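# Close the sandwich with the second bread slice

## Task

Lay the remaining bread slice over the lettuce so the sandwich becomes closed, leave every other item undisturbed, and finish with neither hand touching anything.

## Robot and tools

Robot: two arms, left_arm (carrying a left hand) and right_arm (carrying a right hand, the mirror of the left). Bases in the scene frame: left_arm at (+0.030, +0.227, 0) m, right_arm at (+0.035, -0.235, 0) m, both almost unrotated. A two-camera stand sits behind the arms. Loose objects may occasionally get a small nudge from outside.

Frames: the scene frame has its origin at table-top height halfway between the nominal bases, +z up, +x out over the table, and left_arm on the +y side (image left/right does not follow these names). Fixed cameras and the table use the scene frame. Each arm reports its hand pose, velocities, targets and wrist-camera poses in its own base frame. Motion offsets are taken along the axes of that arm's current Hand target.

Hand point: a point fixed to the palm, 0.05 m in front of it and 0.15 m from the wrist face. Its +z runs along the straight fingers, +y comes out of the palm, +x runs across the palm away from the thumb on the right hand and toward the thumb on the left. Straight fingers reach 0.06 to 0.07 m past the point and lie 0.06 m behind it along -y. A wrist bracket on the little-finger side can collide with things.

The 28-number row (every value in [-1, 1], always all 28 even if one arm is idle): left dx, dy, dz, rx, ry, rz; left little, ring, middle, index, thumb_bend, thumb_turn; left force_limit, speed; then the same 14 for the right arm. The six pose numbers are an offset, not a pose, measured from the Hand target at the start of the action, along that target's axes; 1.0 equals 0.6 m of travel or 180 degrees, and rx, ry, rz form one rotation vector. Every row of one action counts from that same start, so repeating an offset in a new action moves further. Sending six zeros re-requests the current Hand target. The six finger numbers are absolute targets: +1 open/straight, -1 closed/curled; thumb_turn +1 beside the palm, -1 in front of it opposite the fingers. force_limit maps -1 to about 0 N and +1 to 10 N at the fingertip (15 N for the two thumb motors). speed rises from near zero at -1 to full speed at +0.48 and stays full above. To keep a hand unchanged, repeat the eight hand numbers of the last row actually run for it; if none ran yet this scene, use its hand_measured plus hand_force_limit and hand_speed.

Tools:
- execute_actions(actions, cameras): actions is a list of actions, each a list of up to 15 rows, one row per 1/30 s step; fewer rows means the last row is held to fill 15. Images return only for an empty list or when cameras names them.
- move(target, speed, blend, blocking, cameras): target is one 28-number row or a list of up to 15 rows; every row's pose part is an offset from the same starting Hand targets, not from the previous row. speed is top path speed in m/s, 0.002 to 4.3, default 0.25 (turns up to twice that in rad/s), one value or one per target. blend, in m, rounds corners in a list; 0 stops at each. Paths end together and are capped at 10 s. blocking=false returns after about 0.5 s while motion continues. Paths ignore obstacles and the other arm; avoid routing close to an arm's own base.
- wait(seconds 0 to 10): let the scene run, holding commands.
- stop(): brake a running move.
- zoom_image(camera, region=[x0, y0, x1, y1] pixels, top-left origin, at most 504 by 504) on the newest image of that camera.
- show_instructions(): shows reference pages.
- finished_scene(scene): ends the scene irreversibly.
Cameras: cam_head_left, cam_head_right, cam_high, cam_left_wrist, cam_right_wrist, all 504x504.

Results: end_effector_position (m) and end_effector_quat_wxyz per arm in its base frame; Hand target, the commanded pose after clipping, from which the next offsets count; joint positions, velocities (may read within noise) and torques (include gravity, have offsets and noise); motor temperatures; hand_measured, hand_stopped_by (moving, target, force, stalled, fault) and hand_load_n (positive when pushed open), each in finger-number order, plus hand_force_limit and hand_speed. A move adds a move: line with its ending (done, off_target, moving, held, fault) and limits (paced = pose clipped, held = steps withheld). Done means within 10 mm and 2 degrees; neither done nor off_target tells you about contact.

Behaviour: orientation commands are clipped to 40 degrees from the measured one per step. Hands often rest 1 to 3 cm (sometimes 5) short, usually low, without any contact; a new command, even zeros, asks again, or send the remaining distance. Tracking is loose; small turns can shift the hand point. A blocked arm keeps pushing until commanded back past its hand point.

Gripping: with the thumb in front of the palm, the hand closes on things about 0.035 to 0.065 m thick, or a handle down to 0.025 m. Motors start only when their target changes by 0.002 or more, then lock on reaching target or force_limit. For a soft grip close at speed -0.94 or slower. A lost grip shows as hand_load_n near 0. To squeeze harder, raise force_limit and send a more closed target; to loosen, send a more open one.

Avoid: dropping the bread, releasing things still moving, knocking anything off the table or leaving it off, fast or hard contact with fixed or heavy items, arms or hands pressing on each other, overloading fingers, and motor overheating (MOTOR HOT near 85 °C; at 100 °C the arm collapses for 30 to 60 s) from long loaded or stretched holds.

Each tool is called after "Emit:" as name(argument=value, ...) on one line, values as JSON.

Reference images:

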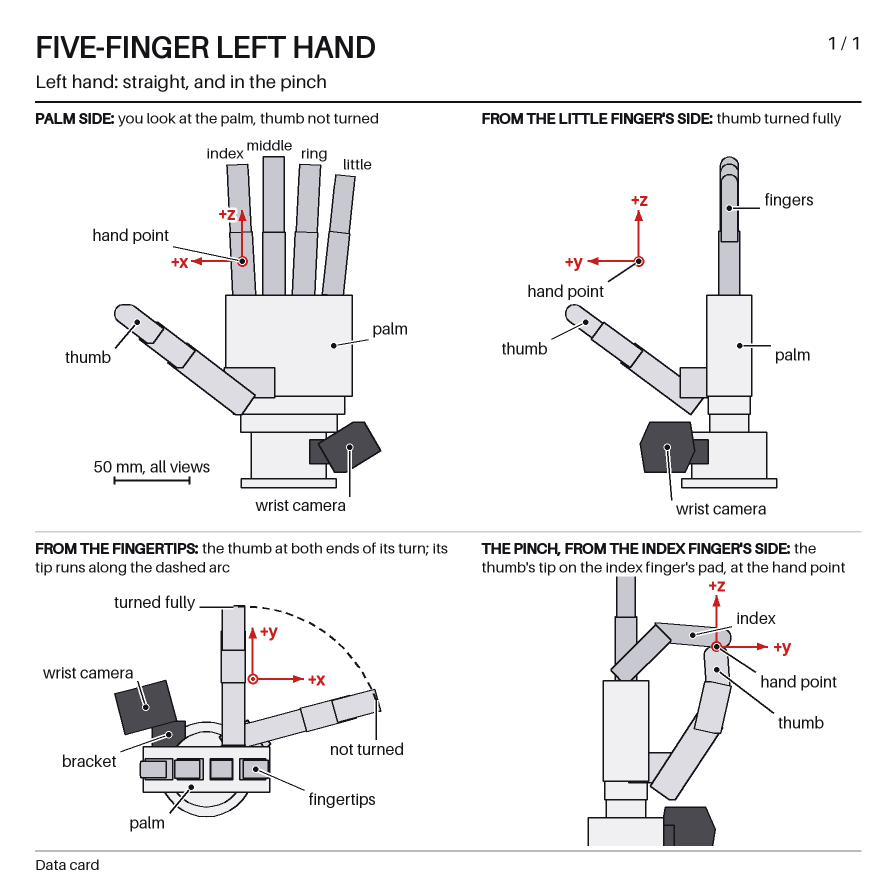

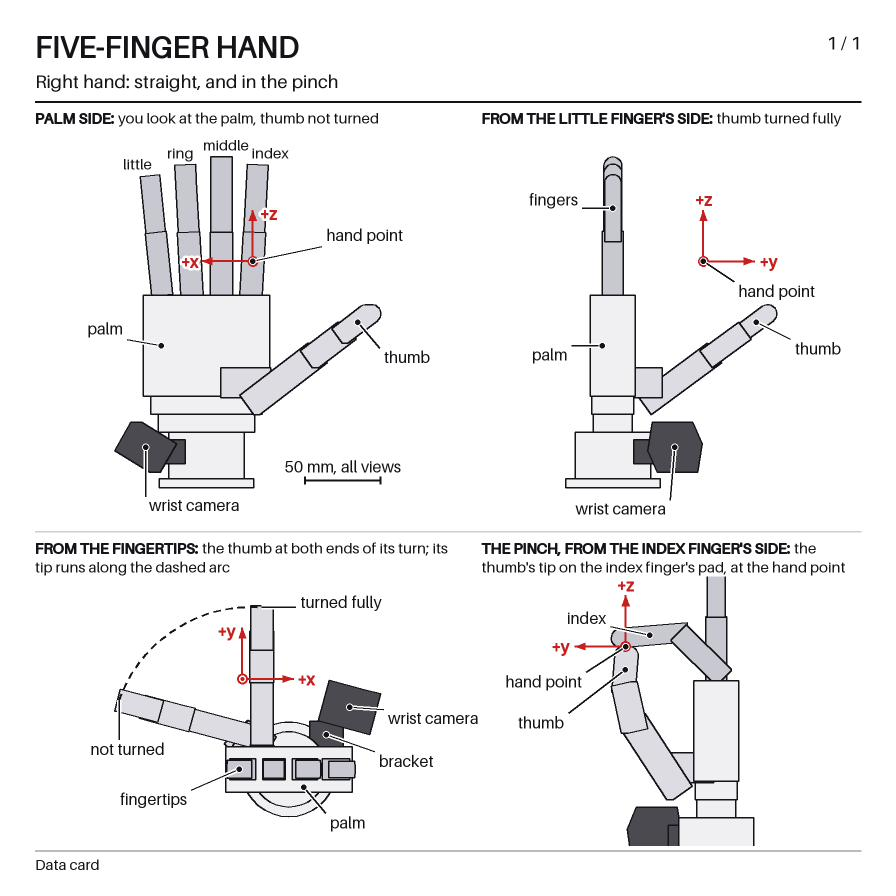

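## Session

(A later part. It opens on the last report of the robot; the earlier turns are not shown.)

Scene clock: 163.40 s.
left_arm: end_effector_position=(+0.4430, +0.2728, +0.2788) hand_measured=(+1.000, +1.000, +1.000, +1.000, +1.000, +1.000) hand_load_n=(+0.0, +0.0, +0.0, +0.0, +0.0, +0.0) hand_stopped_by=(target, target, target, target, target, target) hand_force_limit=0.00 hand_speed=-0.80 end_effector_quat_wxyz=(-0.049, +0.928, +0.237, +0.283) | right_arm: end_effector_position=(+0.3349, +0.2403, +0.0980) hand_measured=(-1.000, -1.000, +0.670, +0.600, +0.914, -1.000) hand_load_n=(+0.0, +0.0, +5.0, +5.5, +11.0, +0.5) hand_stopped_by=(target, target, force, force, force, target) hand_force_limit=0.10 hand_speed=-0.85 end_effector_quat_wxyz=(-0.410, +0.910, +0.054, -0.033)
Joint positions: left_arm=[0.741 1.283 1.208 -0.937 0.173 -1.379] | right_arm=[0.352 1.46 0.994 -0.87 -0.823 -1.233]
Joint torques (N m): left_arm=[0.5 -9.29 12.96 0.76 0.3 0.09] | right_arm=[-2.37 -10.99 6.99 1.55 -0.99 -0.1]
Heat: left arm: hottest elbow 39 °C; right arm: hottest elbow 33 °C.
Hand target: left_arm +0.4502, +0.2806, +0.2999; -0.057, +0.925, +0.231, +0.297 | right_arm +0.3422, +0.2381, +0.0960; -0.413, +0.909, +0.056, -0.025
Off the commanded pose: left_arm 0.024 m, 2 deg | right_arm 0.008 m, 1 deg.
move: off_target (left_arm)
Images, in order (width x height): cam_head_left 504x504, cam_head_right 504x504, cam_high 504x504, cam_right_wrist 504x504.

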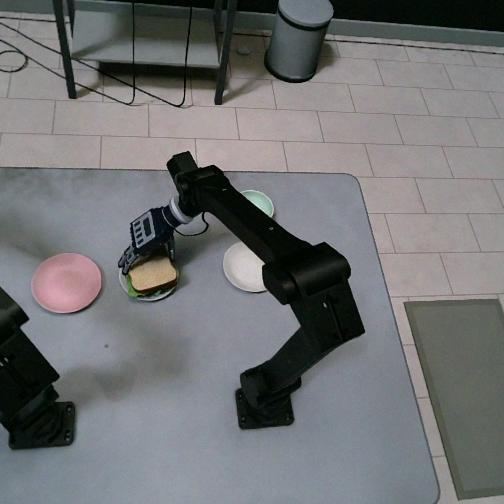

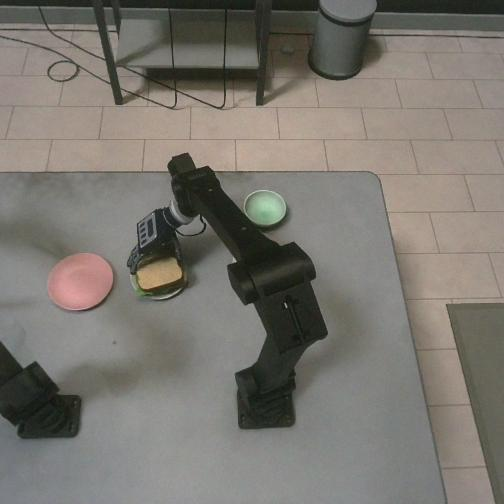

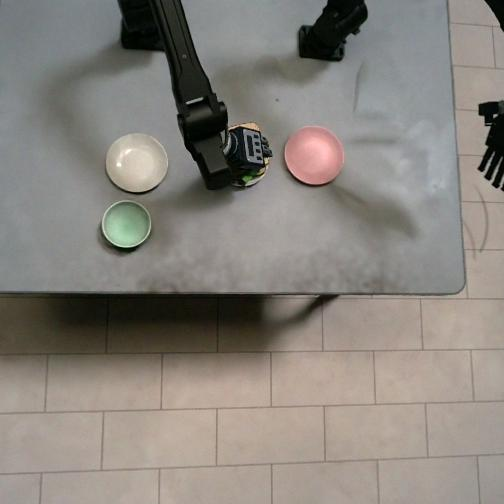

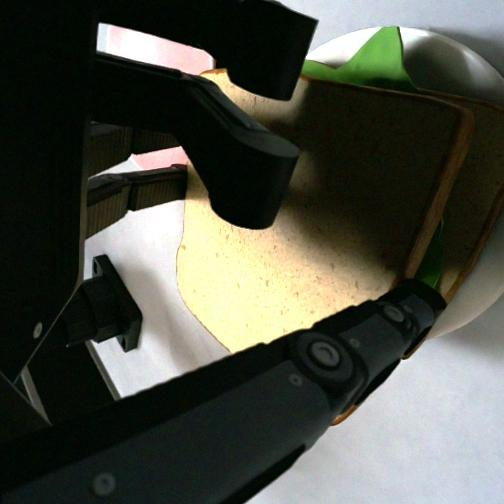

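Emit:
move(target=[0,0,0,0,0,0,1,1,1,1,1,1,0,-0.8,0.0073,0.0216,0.0108,0,0.0209,0.0183,-1,-1,0.5,0.5,0.65,-1,0.1,-0.85], speed=0.1, cameras=["cam_head_right","cam_head_left","cam_high","cam_right_wrist"])

Emit:
zoom_image(camera="cam_head_right", region=[125, 245, 195, 305])

Emit:
zoom_image(camera="cam_high", region=[220, 115, 280, 195])

Scene clock: 190.20 s.
left_arm: end_effector_position=(+0.4430, +0.2728, +0.2788) hand_measured=(+1.000, +1.000, +1.000, +1.000, +1.000, +1.000) hand_load_n=(-0.5, +0.0, +0.0, +0.0, +0.0, +0.0) hand_stopped_by=(target, target, target, target, target, target) hand_force_limit=0.00 hand_speed=-0.80 end_effector_quat_wxyz=(-0.049, +0.928, +0.237, +0.283) | right_arm: end_effector_position=(+0.3419, +0.2380, +0.0819) hand_measured=(-1.000, -1.000, +0.670, +0.600, +0.914, -1.000) hand_load_n=(+0.0, +0.0, +4.5, +5.5, +10.5, +0.5) hand_stopped_by=(target, target, force, force, force, target) hand_force_limit=0.10 hand_speed=-0.85 end_effector_quat_wxyz=(-0.413, +0.910, +0.026, -0.012)
Joint positions: left_arm=[0.741 1.283 1.208 -0.937 0.173 -1.379] | right_arm=[0.34 1.46 0.943 -0.746 -0.808 -1.157]
Joint torques (N m): left_arm=[0.67 -9.23 12.94 0.75 0.3 0.09] | right_arm=[-2.37 -11.52 6.69 1.7 -0.71 0.21]
Motor temperatures (°C): left_arm=[25 25 39 26 24 24] | right_arm=[28 28 34 24 23 26]
Heat: left arm: hottest elbow 39 °C; right arm: hottest elbow 34 °C.
Hand target: left_arm +0.4502, +0.2806, +0.2999; -0.057, +0.925, +0.231, +0.297 | right_arm +0.3470, +0.2349, +0.0820; -0.414, +0.910, +0.016, -0.007
Off the commanded pose: left_arm 0.024 m, 2 deg | right_arm 0.006 m, 1 deg.
move: off_target (left_arm)
Images, in order (width x height): cam_head_left 504x504, cam_head_right 504x504, cam_high 504x504, cam_right_wrist 504x504.

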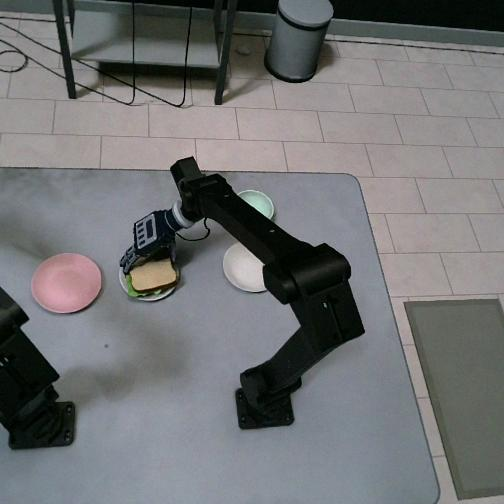

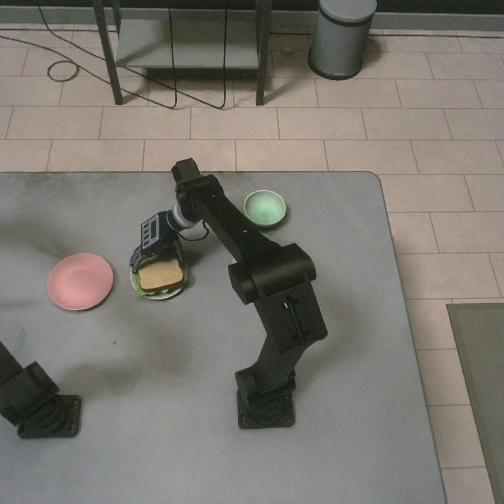

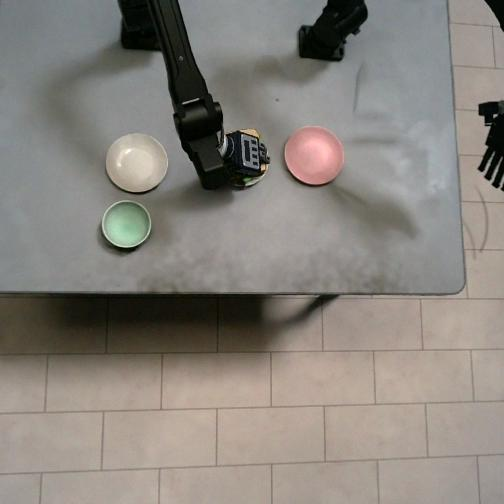

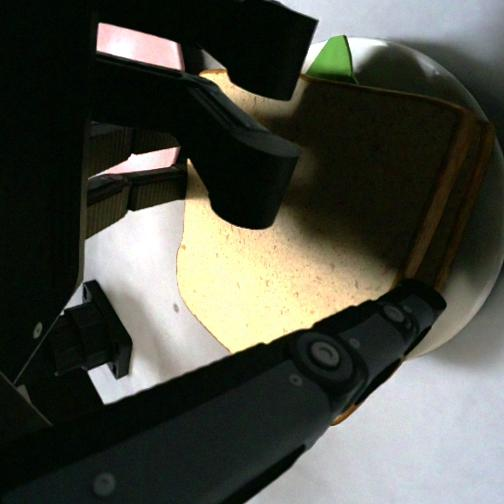

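Scaled by 7.200.

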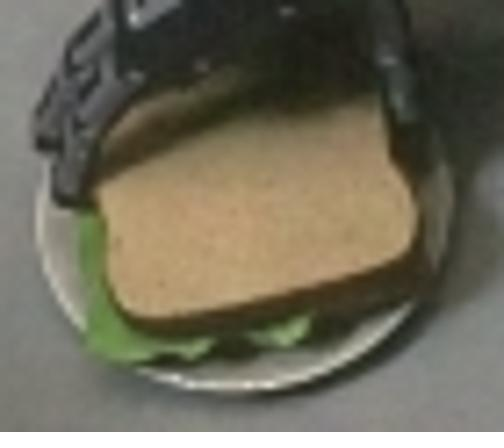

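Scaled by 6.300.

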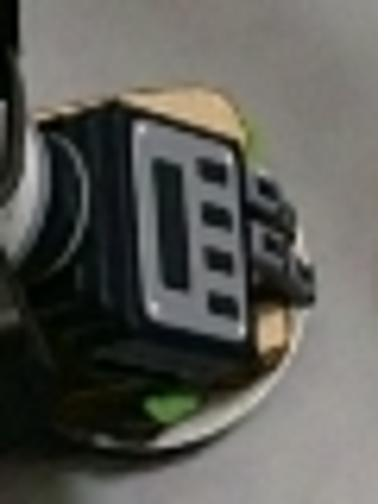

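Emit:
zoom_image(camera="cam_right_wrist", region=[300, 30, 504, 334])

Emit:
zoom_image(camera="cam_head_left", region=[115, 245, 185, 305])

Scaled by 1.658.

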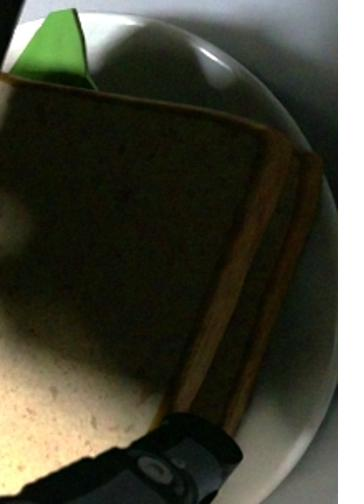

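Scaled by 7.200.

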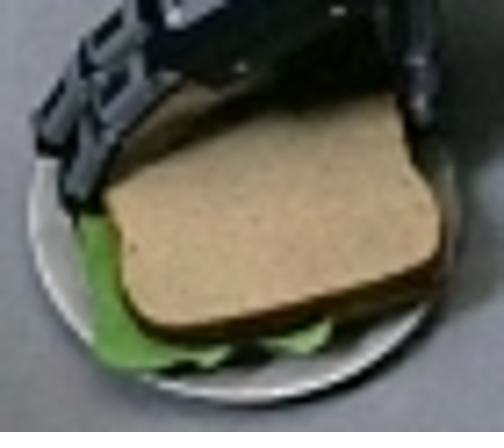

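Emit:
move(target=[0,0,0,0,0,0,1,1,1,1,1,1,0,-0.8,-0.0008,0.0142,0.0115,0,0,0,-1,-1,0.5,0.5,0.65,-1,0.1,-0.85], speed=0.05, cameras=["cam_head_right","cam_right_wrist"])

Emit:
zoom_image(camera="cam_head_right", region=[125, 245, 195, 305])

Emit:
zoom_image(camera="cam_right_wrist", region=[300, 30, 504, 334])

Scene clock: 212.77 s.
left_arm: end_effector_position=(+0.4430, +0.2728, +0.2788) hand_measured=(+1.000, +1.000, +1.000, +1.000, +1.000, +1.000) hand_load_n=(+0.0, +0.0, +0.5, +0.0, +0.0, +0.0) hand_stopped_by=(target, target, target, target, target, target) hand_force_limit=0.00 hand_speed=-0.80 end_effector_quat_wxyz=(-0.049, +0.928, +0.237, +0.283) | right_arm: end_effector_position=(+0.3419, +0.2380, +0.0762) hand_measured=(-1.000, -1.000, +0.670, +0.600, +0.914, -1.000) hand_load_n=(+0.5, +0.0, +5.0, +5.5, +11.0, +0.5) hand_stopped_by=(target, target, force, force, force, target) hand_force_limit=0.10 hand_speed=-0.85 end_effector_quat_wxyz=(-0.415, +0.909, +0.029, -0.007)
Joint positions: left_arm=[0.741 1.283 1.208 -0.937 0.173 -1.379] | right_arm=[0.34 1.46 0.925 -0.716 -0.808 -1.156]
Joint torques (N m): left_arm=[0.62 -9.35 12.97 0.79 0.3 0.1] | right_arm=[-2.37 -10.17 6.6 1.76 -0.71 0.21]
Heat: left arm: hottest elbow 39 °C; right arm: hottest elbow 33 °C.
Hand target: left_arm +0.4502, +0.2806, +0.2999; -0.057, +0.925, +0.231, +0.297 | right_arm +0.3465, +0.2345, +0.0709; -0.414, +0.910, +0.016, -0.007
Off the commanded pose: left_arm 0.024 m, 2 deg | right_arm 0.008 m, 1 deg.
move: off_target (left_arm)
Images, in order (width x height): cam_head_right 504x504, cam_right_wrist 504x504.

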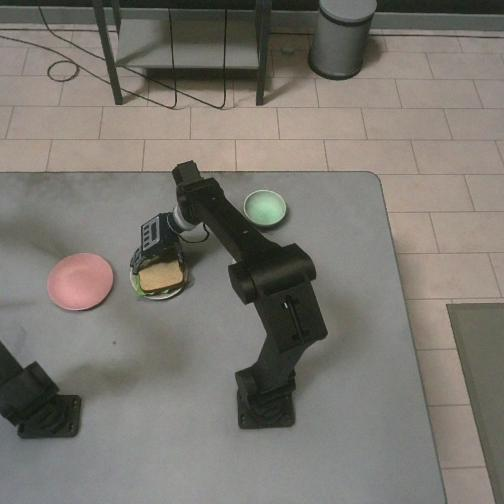

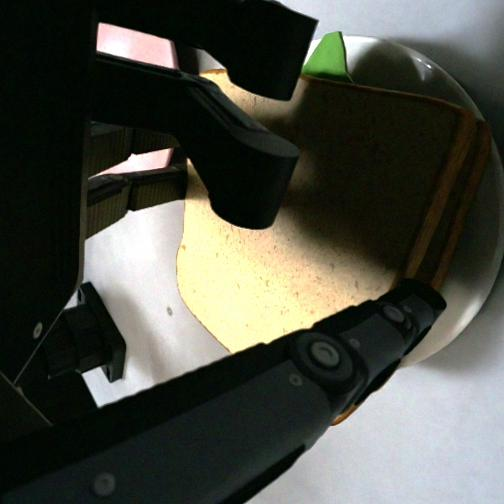

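Scaled by 7.200.

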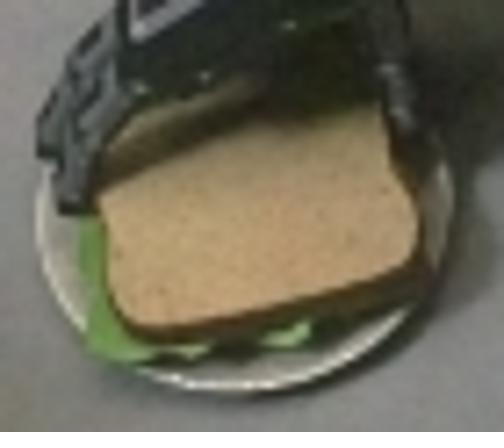

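Scaled by 1.658.

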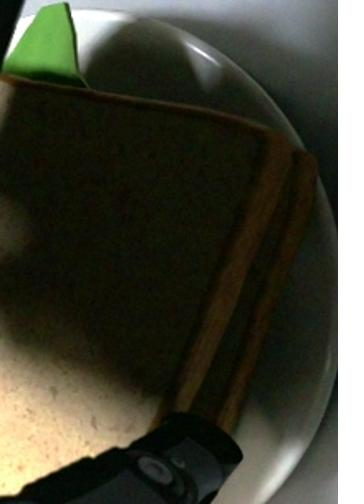

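Emit:
move(target=[0,0,0,0,0,0,1,1,1,1,1,1,0,-0.8,0,0.0085,0.0075,0,0,0,-1,-1,0.5,0.5,0.65,-1,0.1,-0.85], speed=0.05, cameras=["cam_head_right","cam_right_wrist"])

Emit:
zoom_image(camera="cam_head_right", region=[125, 245, 195, 305])

Emit:
zoom_image(camera="cam_right_wrist", region=[300, 30, 504, 334])

Scene clock: 220.83 s.
left_arm: end_effector_position=(+0.4430, +0.2728, +0.2788) hand_measured=(+1.000, +1.000, +1.000, +1.000, +1.000, +1.000) hand_load_n=(+0.0, +0.0, +0.0, +0.0, +0.0, +0.0) hand_stopped_by=(target, target, target, target, target, target) hand_force_limit=0.00 hand_speed=-0.80 end_effector_quat_wxyz=(-0.049, +0.928, +0.237, +0.283) | right_arm: end_effector_position=(+0.3430, +0.2385, +0.0729) hand_measured=(-1.000, -1.000, +0.670, +0.600, +0.914, -1.000) hand_load_n=(+0.0, +0.0, +5.0, +5.5, +11.0, +1.0) hand_stopped_by=(target, target, force, force, force, target) hand_force_limit=0.10 hand_speed=-0.85 end_effector_quat_wxyz=(-0.416, +0.909, +0.028, -0.004)
Joint positions: left_arm=[0.741 1.283 1.208 -0.937 0.173 -1.379] | right_arm=[0.34 1.465 0.919 -0.698 -0.808 -1.152]
Joint torques (N m): left_arm=[0.5 -9.23 13 0.77 0.31 0.09] | right_arm=[-2.37 -9.7 6.3 1.83 -0.7 0.17]
Heat: left arm: hottest elbow 39 °C; right arm: hottest elbow 32 °C.
Hand target: left_arm +0.4502, +0.2806, +0.2999; -0.057, +0.925, +0.231, +0.297 | right_arm +0.3465, +0.2345, +0.0640; -0.414, +0.910, +0.016, -0.007
Off the commanded pose: left_arm 0.024 m, 2 deg | right_arm 0.010 m, 1 deg.
move: off_target (left_arm)
Images, in order (width x height): cam_head_right 504x504, cam_right_wrist 504x504.

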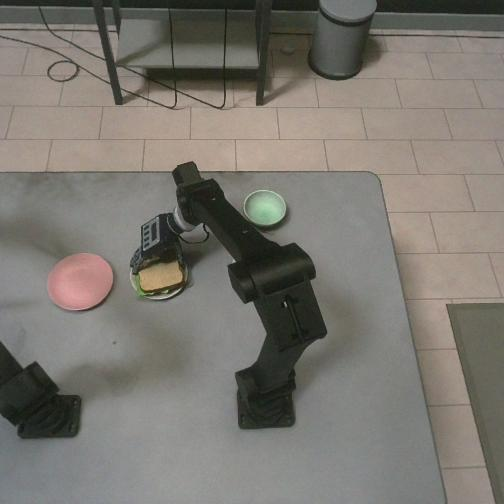

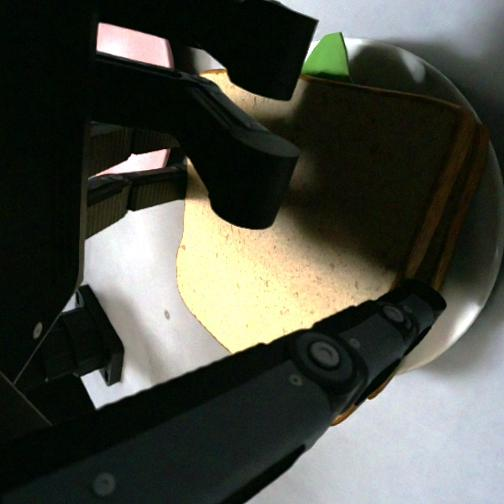

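Scaled by 7.200.

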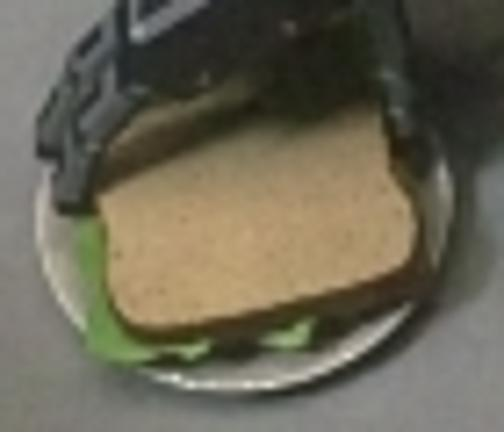

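Scaled by 1.658.

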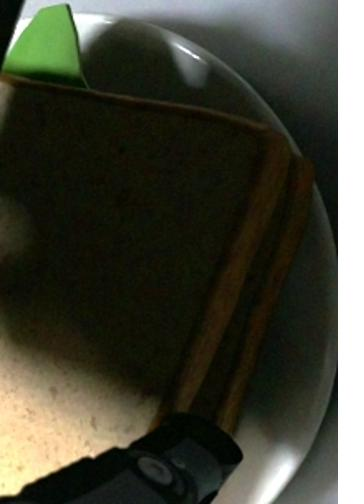

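Emit:
move(target=[0,0,0,0,0,0,1,1,1,1,1,1,0,-0.8,0,-0.008,-0.007,0,0,0,-1,-1,1,1,1,-1,0.1,-0.7], speed=0.05, cameras=["cam_head_right","cam_right_wrist"])

Emit:
zoom_image(camera="cam_head_right", region=[125, 245, 195, 305])

Scene clock: 227.57 s.
left_arm: end_effector_position=(+0.4430, +0.2728, +0.2788) hand_measured=(+1.000, +1.000, +1.000, +1.000, +1.000, +1.000) hand_load_n=(+0.0, -0.5, +0.0, +0.0, -0.5, +0.0) hand_stopped_by=(target, target, target, target, target, target) hand_force_limit=0.00 hand_speed=-0.80 end_effector_quat_wxyz=(-0.049, +0.928, +0.237, +0.283) | right_arm: end_effector_position=(+0.3429, +0.2385, +0.0722) hand_measured=(-1.000, -1.000, +1.000, +1.000, +1.000, -1.000) hand_load_n=(+0.5, +0.0, +0.0, +0.0, +0.0, +0.0) hand_stopped_by=(target, target, target, target, target, target) hand_force_limit=0.10 hand_speed=-0.70 end_effector_quat_wxyz=(-0.416, +0.909, +0.028, -0.005)
Joint positions: left_arm=[0.741 1.283 1.208 -0.937 0.173 -1.379] | right_arm=[0.34 1.467 0.919 -0.698 -0.808 -1.152]
Joint torques (N m): left_arm=[0.56 -9.29 12.98 0.81 0.3 0.09] | right_arm=[-2.37 -10.75 6.97 1.05 -0.71 0.16]
Heat: left arm: hottest elbow 39 °C; right arm: hottest elbow 32 °C.
Hand target: left_arm +0.4502, +0.2806, +0.2999; -0.057, +0.925, +0.231, +0.297 | right_arm +0.3464, +0.2346, +0.0705; -0.414, +0.910, +0.016, -0.007
Off the commanded pose: left_arm 0.024 m, 2 deg | right_arm 0.006 m, 1 deg.
move: off_target (left_arm)
Images, in order (width x height): cam_head_right 504x504, cam_right_wrist 504x504.

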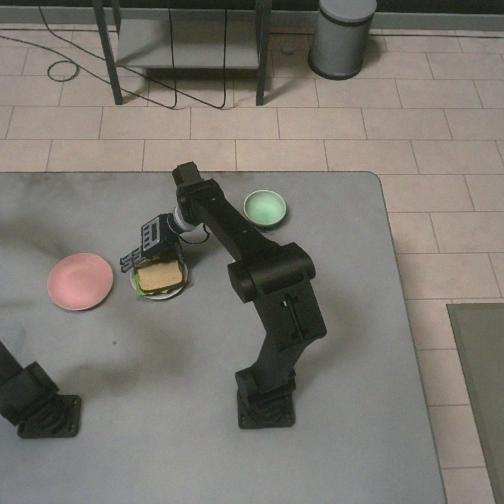

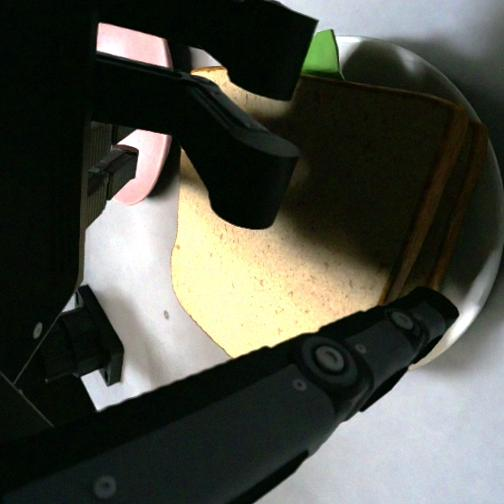

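Scaled by 7.200.

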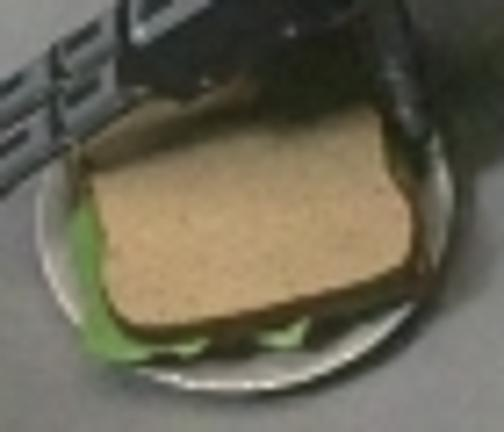

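Emit:
move(target=[0,0,0,0,0,0,1,1,1,1,1,1,0,-0.8,0.005,-0.1865,-0.1655,0,0,0,-1,-1,1,1,1,-1,0.1,-0.7], speed=0.2, cameras=["cam_head_right","cam_high","cam_right_wrist"])

Emit:
zoom_image(camera="cam_head_right", region=[125, 245, 195, 305])

Scene clock: 238.37 s.
left_arm: end_effector_position=(+0.4430, +0.2728, +0.2788) hand_measured=(+1.000, +1.000, +1.000, +1.000, +1.000, +1.000) hand_load_n=(+0.0, +0.0, +0.0, +0.0, +0.0, +0.0) hand_stopped_by=(target, target, target, target, target, target) hand_force_limit=0.00 hand_speed=-0.80 end_effector_quat_wxyz=(-0.049, +0.928, +0.237, +0.283) | right_arm: end_effector_position=(+0.3353, +0.2339, +0.2022) hand_measured=(-1.000, -1.000, +1.000, +1.000, +1.000, -1.000) hand_load_n=(+0.0, +0.5, +0.0, +0.0, -0.5, +0.0) hand_stopped_by=(target, target, target, target, target, target) hand_force_limit=0.10 hand_speed=-0.70 end_effector_quat_wxyz=(-0.409, +0.912, +0.015, -0.025)
Joint positions: left_arm=[0.741 1.283 1.208 -0.937 0.173 -1.379] | right_arm=[0.335 1.344 1.163 -1.112 -0.808 -1.149]
Joint torques (N m): left_arm=[0.56 -9.29 12.96 0.72 0.31 0.1] | right_arm=[-2.43 -10.93 10.91 0.58 -0.79 0.07]
Heat: left arm: hottest elbow 39 °C; right arm: hottest elbow 32 °C.
Hand target: left_arm +0.4502, +0.2806, +0.2999; -0.057, +0.925, +0.231, +0.297 | right_arm +0.3496, +0.2334, +0.2201; -0.414, +0.910, +0.016, -0.007
Off the commanded pose: left_arm 0.024 m, 2 deg | right_arm 0.023 m, 2 deg.
move: off_target (left_arm, right_arm)
Images, in order (width x height): cam_head_right 504x504, cam_high 504x504, cam_right_wrist 504x504.

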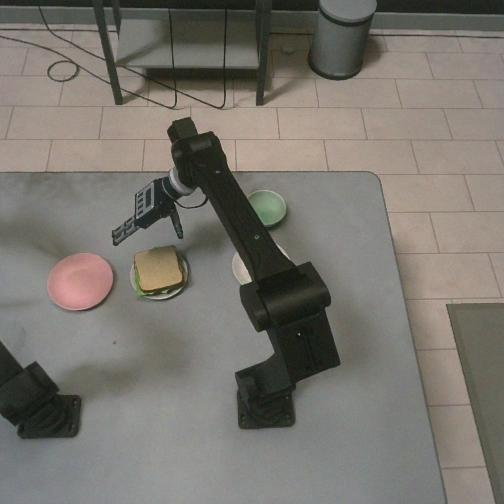

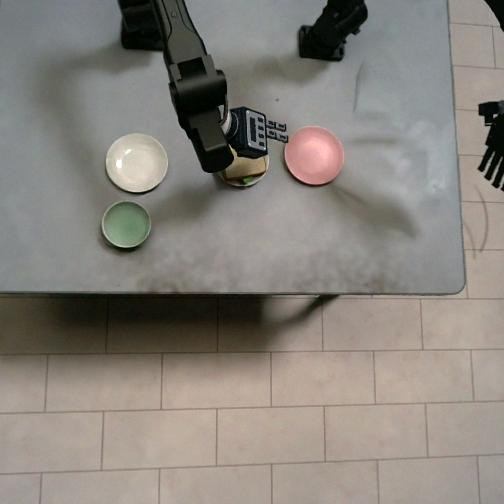

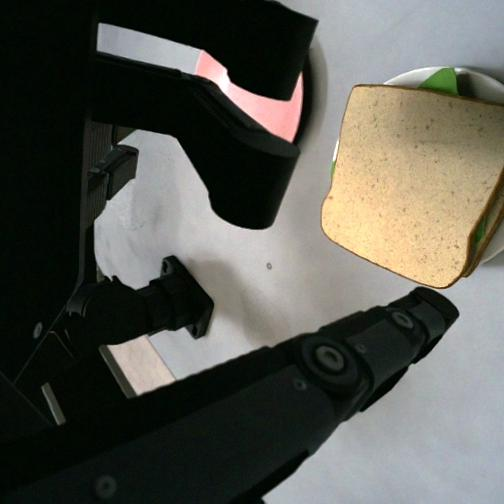

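Scaled by 7.200.

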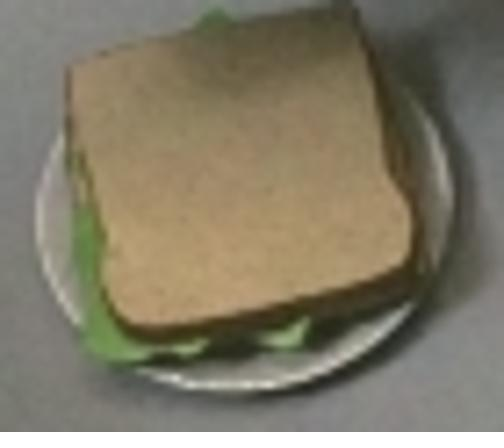

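Emit:
finished_scene(scene=2)

The scene is finished: the task was done.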